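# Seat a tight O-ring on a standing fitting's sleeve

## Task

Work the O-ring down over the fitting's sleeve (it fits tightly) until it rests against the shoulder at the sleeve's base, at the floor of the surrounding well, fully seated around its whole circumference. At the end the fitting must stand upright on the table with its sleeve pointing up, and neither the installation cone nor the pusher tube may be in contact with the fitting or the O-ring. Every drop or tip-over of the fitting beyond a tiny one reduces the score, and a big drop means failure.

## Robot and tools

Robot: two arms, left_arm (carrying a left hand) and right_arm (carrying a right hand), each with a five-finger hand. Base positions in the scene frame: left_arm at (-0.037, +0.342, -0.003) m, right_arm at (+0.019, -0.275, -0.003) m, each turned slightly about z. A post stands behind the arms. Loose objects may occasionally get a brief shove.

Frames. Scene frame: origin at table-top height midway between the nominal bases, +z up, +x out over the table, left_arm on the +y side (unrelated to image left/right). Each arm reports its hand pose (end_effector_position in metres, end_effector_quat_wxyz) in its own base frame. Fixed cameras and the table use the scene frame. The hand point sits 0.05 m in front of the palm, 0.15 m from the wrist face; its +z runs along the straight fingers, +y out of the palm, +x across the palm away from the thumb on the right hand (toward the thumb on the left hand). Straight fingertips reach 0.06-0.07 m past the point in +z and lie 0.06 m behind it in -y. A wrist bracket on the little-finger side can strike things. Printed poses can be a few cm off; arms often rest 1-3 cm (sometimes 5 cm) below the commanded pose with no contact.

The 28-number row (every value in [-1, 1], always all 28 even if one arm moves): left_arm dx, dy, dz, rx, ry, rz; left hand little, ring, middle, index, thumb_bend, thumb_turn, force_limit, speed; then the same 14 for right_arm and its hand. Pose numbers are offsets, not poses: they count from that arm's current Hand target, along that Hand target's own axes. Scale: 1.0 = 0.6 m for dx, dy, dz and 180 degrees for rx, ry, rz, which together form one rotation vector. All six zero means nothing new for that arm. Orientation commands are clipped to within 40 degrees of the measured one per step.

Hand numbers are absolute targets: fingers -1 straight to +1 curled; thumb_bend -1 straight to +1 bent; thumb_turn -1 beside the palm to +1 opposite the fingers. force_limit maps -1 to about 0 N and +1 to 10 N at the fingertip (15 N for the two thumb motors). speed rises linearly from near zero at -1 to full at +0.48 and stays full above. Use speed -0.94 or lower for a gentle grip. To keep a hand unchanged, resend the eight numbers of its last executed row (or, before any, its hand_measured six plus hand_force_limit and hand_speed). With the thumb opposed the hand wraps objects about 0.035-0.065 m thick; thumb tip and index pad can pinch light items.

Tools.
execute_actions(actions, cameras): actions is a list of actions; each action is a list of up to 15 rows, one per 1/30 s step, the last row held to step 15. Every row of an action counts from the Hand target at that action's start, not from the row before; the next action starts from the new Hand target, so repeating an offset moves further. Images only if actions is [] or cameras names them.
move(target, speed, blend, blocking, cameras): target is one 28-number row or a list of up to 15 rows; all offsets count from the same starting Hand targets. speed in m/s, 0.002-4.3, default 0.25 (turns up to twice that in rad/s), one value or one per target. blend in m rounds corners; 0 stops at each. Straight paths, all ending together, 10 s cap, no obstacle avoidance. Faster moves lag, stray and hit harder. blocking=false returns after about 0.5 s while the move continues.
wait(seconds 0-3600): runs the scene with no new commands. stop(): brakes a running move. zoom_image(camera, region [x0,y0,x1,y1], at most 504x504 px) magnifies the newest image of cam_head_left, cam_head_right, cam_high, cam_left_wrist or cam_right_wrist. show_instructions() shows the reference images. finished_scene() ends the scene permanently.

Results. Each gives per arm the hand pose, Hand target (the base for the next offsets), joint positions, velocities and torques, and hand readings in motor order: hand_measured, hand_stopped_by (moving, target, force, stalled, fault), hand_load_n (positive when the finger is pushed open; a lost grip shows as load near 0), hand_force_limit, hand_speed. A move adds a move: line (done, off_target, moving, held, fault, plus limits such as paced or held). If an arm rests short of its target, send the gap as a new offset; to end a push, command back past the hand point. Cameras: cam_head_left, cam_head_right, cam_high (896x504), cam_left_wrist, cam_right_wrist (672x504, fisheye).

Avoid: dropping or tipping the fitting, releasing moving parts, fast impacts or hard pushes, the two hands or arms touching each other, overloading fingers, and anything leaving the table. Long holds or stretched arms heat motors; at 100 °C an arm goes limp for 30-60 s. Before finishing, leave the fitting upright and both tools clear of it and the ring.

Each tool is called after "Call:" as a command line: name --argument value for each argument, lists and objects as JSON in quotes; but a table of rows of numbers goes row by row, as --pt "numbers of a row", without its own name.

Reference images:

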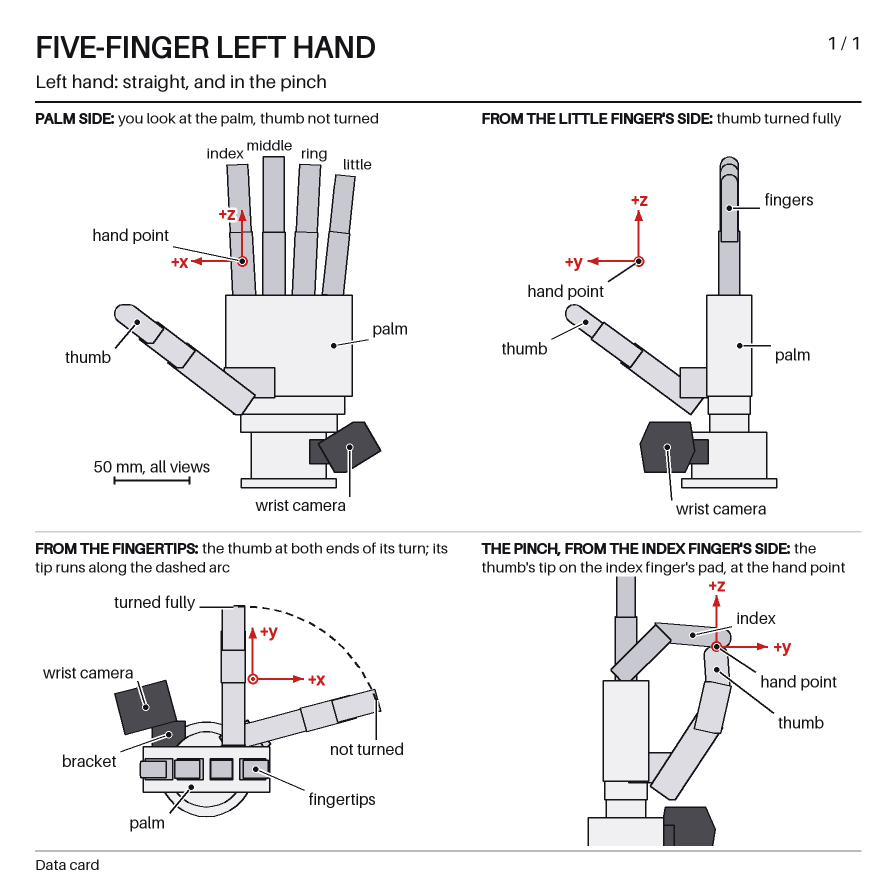

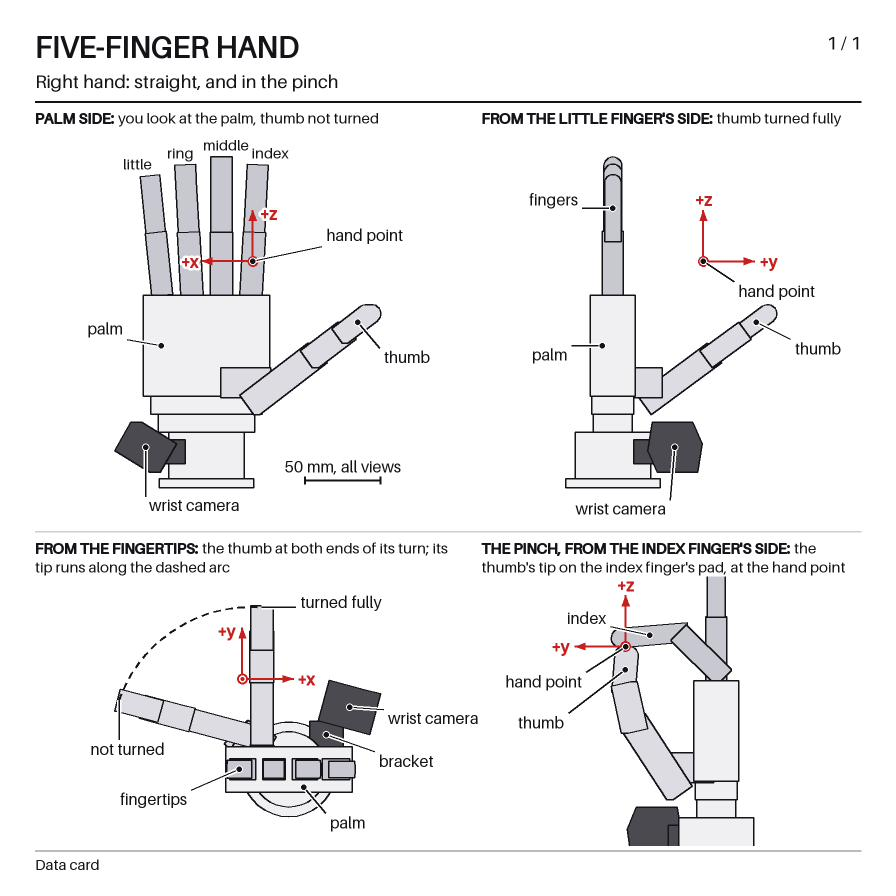

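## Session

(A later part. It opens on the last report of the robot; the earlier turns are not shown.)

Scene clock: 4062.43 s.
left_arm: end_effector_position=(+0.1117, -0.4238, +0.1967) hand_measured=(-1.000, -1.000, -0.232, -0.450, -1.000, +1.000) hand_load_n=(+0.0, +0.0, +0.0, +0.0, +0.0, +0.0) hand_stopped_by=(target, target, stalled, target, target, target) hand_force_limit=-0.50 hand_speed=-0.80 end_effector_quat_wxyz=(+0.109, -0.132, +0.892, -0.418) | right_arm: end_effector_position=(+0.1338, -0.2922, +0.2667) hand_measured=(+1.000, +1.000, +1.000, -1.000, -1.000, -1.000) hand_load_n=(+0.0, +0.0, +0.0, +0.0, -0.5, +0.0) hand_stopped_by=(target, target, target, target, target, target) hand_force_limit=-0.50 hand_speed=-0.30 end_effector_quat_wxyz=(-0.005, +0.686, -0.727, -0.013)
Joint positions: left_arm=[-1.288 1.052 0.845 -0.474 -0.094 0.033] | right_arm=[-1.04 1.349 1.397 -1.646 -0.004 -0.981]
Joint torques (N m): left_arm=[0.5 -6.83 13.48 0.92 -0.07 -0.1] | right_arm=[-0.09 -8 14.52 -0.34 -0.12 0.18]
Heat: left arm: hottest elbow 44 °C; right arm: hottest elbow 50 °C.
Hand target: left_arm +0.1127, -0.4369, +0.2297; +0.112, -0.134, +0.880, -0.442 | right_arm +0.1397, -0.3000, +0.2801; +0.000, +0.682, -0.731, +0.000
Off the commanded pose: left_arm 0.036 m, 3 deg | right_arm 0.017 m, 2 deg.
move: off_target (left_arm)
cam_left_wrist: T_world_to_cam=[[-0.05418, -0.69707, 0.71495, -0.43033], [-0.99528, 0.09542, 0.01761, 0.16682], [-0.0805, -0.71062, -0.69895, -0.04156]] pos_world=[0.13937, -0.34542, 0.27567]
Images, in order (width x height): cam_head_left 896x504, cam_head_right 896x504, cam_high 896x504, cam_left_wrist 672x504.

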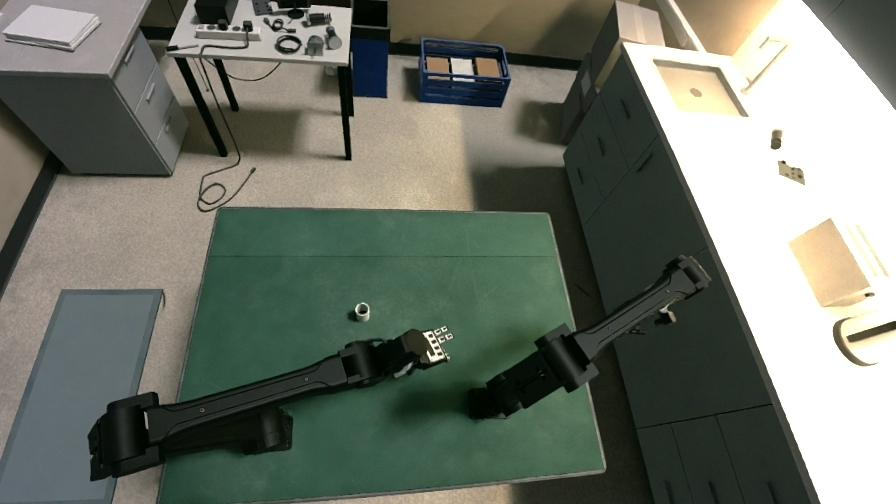

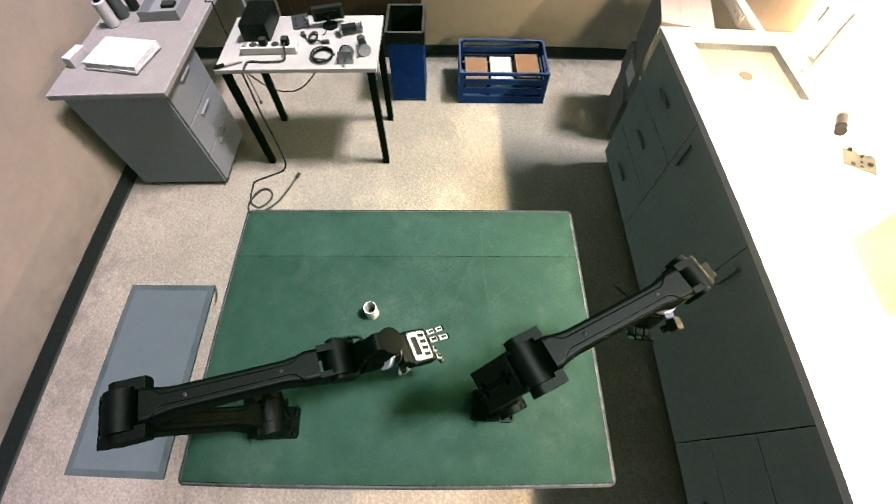

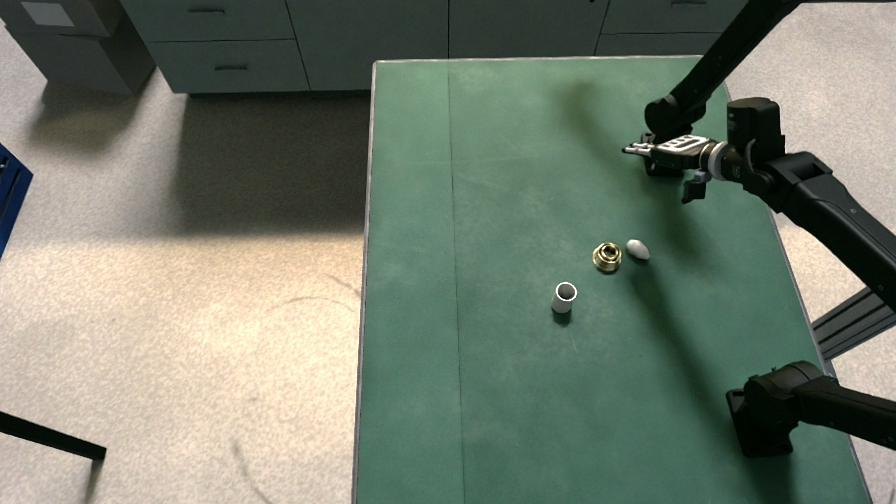

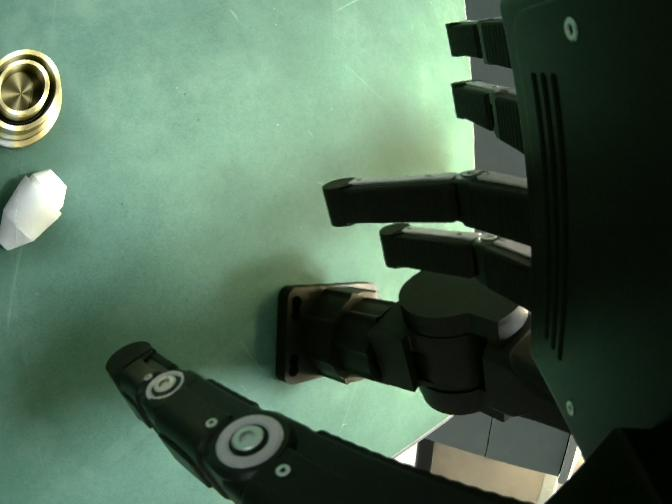

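Call:
move --target '[-0.1127,0.1807,0.1127,-0.0214,-0.0436,-0.0312,-1,-1,-0.45,-0.45,-1,1,-0.5,-0.8,0,0,0,0,0,0,1,1,1,-1,-1,-1,-0.5,-0.3]' --speed 0.08 --cameras '["cam_left_wrist","cam_high"]'

Scene clock: 4097.50 s.
left_arm: end_effector_position=(+0.1770, -0.4009, +0.1092) hand_measured=(-1.000, -1.000, -0.232, -0.450, -1.000, +1.000) hand_load_n=(+0.0, +0.0, +0.0, +0.0, +0.0, +0.0) hand_stopped_by=(target, target, stalled, target, target, target) hand_force_limit=-0.50 hand_speed=-0.80 end_effector_quat_wxyz=(+0.141, -0.202, +0.882, -0.402) | right_arm: end_effector_position=(+0.1338, -0.2922, +0.2667) hand_measured=(+1.000, +1.000, +1.000, -1.000, -1.000, -1.000) hand_load_n=(+0.0, +0.0, +0.0, +0.0, +0.0, +0.0) hand_stopped_by=(target, target, target, target, target, target) hand_force_limit=-0.50 hand_speed=-0.30 end_effector_quat_wxyz=(-0.005, +0.686, -0.727, -0.013)
Joint positions: left_arm=[-1.13 1.153 0.677 -0.219 -0.094 0.033] | right_arm=[-1.04 1.349 1.397 -1.646 -0.004 -0.981]
Joint torques (N m): left_arm=[1.49 -5.89 7.91 2.32 -0.11 -0.09] | right_arm=[-0.38 -8.12 14.52 -0.31 -0.08 0.19]
Heat: left arm: hottest elbow 49 °C; right arm: hottest elbow 50 °C.
Hand target: left_arm +0.1827, -0.4028, +0.1078; +0.145, -0.211, +0.877, -0.407 | right_arm +0.1397, -0.3000, +0.2801; +0.000, +0.682, -0.731, +0.000
Off the commanded pose: left_arm 0.006 m, 1 deg | right_arm 0.017 m, 2 deg.
move: done
cam_left_wrist: T_world_to_cam=[[0.06038, -0.70581, 0.70582, -0.37103], [-0.99778, -0.06264, 0.02272, 0.16766], [0.02818, -0.70562, -0.70803, -0.09747]] pos_world=[0.19244, -0.32015, 0.18906]
Images, in order (width x height): cam_high 896x504, cam_left_wrist 672x504.

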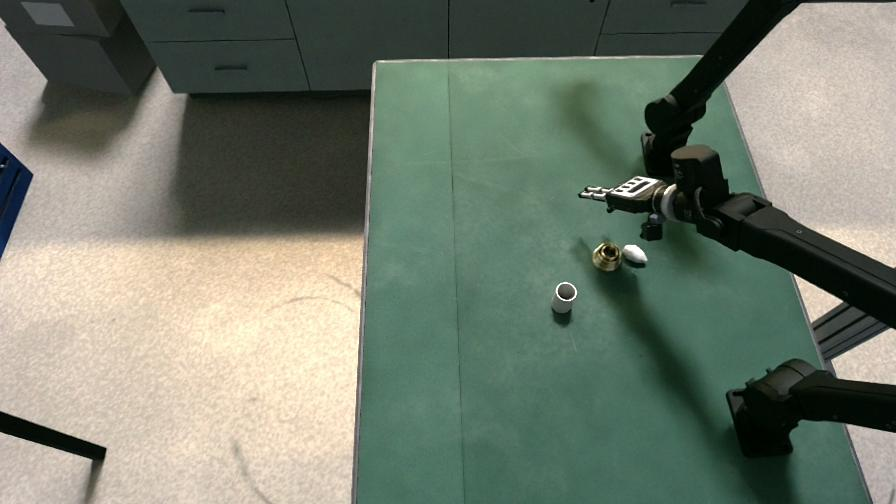

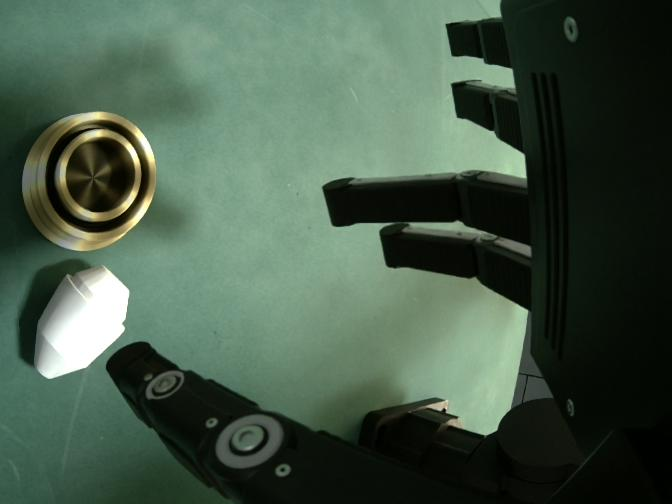

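Call:
zoom_image --camera "cam_left_wrist" --region '[15, 105, 165, 255]'

Call:
zoom_image --camera "cam_left_wrist" --region '[40, 120, 100, 180]'

Call:
zoom_image --camera "cam_left_wrist" --region '[40, 170, 150, 250]'

Call:
zoom_image --camera "cam_high" --region '[585, 235, 655, 275]'

Scaled by 3.360 from the camera's image (finer frame: 960x720).

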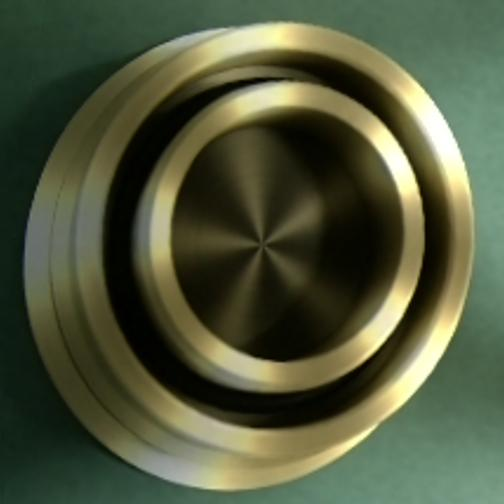

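Scaled by 8.400 from the camera's image (finer frame: 960x720).

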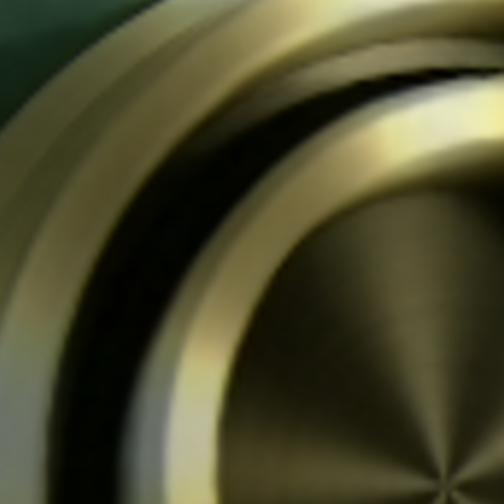

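Scaled by 4.582 from the camera's image (finer frame: 960x720).

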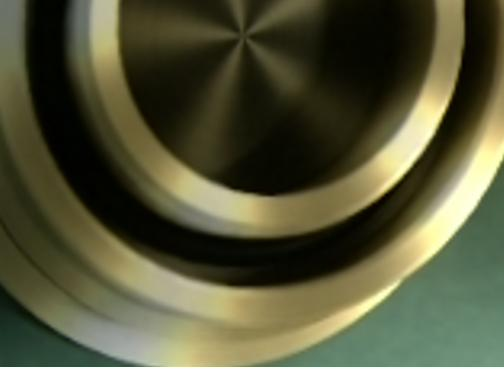

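Scaled by 7.200 from the camera's image (finer frame: 1280x720).

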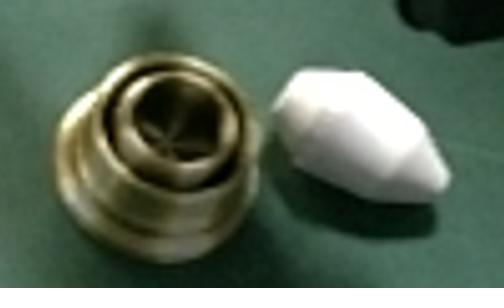

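Call:
wait --seconds 0.5 --cameras '["cam_left_wrist","cam_high"]'

Call:
zoom_image --camera "cam_high" --region '[585, 235, 655, 275]'

Call:
zoom_image --camera "cam_left_wrist" --region '[0, 210, 160, 390]'

Scene clock: 4110.33 s.
left_arm: end_effector_position=(+0.1770, -0.4009, +0.1092) hand_measured=(-1.000, -1.000, -0.232, -0.450, -1.000, +1.000) hand_load_n=(+0.0, +0.0, +0.0, +0.0, +0.0, +0.0) hand_stopped_by=(target, target, stalled, target, target, target) hand_force_limit=-0.50 hand_speed=-0.80 end_effector_quat_wxyz=(+0.141, -0.202, +0.882, -0.402) | right_arm: end_effector_position=(+0.1338, -0.2922, +0.2667) hand_measured=(+1.000, +1.000, +1.000, -1.000, -1.000, -1.000) hand_load_n=(+0.0, +0.5, +0.0, +0.0, +0.0, +0.0) hand_stopped_by=(target, target, target, target, target, target) hand_force_limit=-0.50 hand_speed=-0.30 end_effector_quat_wxyz=(-0.005, +0.686, -0.727, -0.013)
Joint positions: left_arm=[-1.13 1.153 0.677 -0.219 -0.094 0.033] | right_arm=[-1.04 1.349 1.397 -1.646 -0.004 -0.981]
Joint torques (N m): left_arm=[1.49 -5.83 7.9 2.29 -0.13 -0.1] | right_arm=[0.26 -8.35 14.53 -0.34 -0.09 0.19]
Heat: left arm: hottest elbow 47 °C; right arm: hottest elbow 50 °C.
Hand target: left_arm +0.1827, -0.4028, +0.1078; +0.145, -0.211, +0.877, -0.407 | right_arm +0.1397, -0.3000, +0.2801; +0.000, +0.682, -0.731, +0.000
Off the commanded pose: left_arm 0.006 m, 1 deg | right_arm 0.017 m, 2 deg.
wait: 0.50 s; at rest from the start
cam_left_wrist: T_world_to_cam=[[0.06038, -0.70581, 0.70582, -0.37103], [-0.99778, -0.06264, 0.02272, 0.16766], [0.02818, -0.70562, -0.70803, -0.09747]] pos_world=[0.19244, -0.32015, 0.18906]
Images, in order (width x height): cam_high 896x504, cam_left_wrist 672x504.

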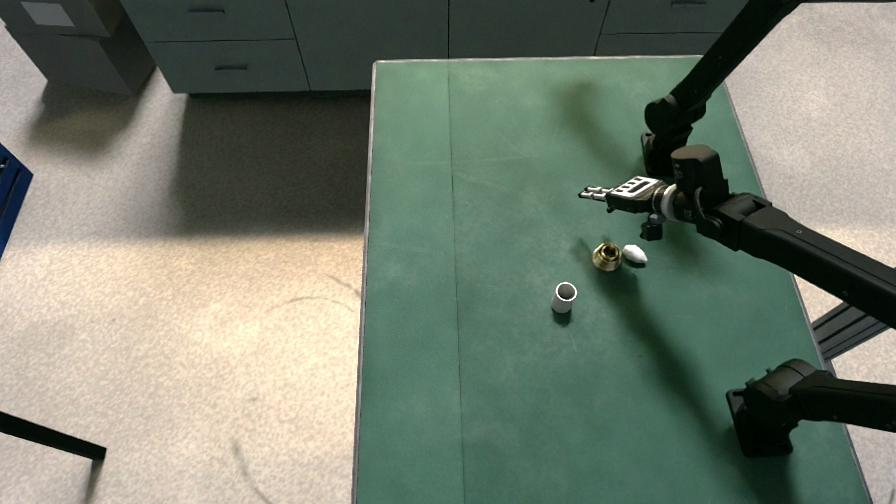

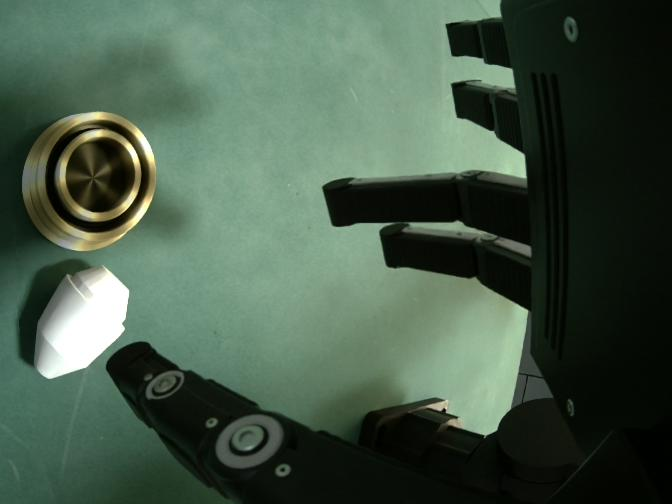

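Scaled by 7.200 from the camera's image (finer frame: 1280x720).

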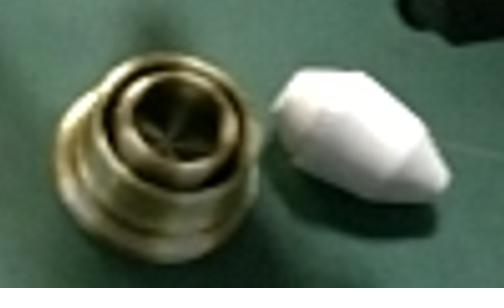

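Scaled by 2.800 from the camera's image (finer frame: 960x720).

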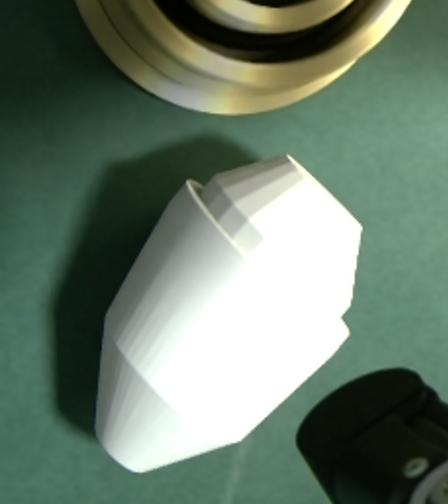

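Call:
zoom_image --camera "cam_left_wrist" --region '[100, 110, 170, 180]'

Call:
zoom_image --camera "cam_left_wrist" --region '[90, 170, 170, 250]'

Call:
zoom_image --camera "cam_left_wrist" --region '[20, 140, 80, 220]'

Scaled by 7.200 from the camera's image (finer frame: 960x720).

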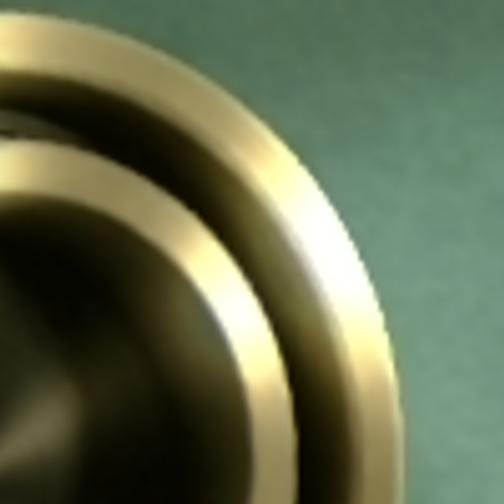

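Scaled by 6.300 from the camera's image (finer frame: 960x720).

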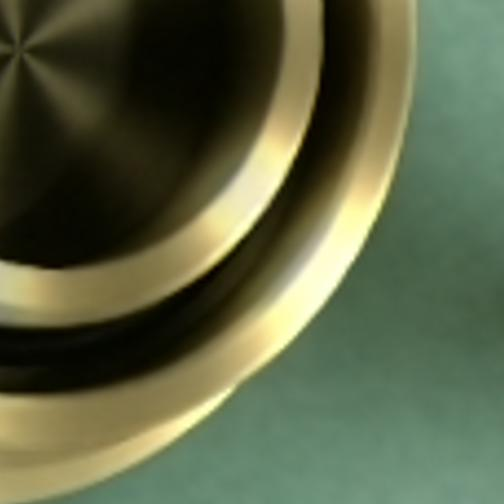

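Scaled by 6.300 from the camera's image (finer frame: 960x720).

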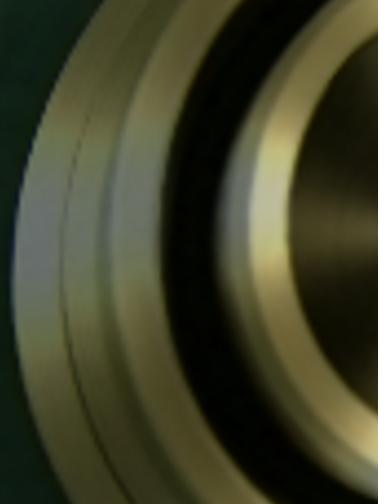

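Call:
finished_scene --scene 1

The scene is finished: the task was done.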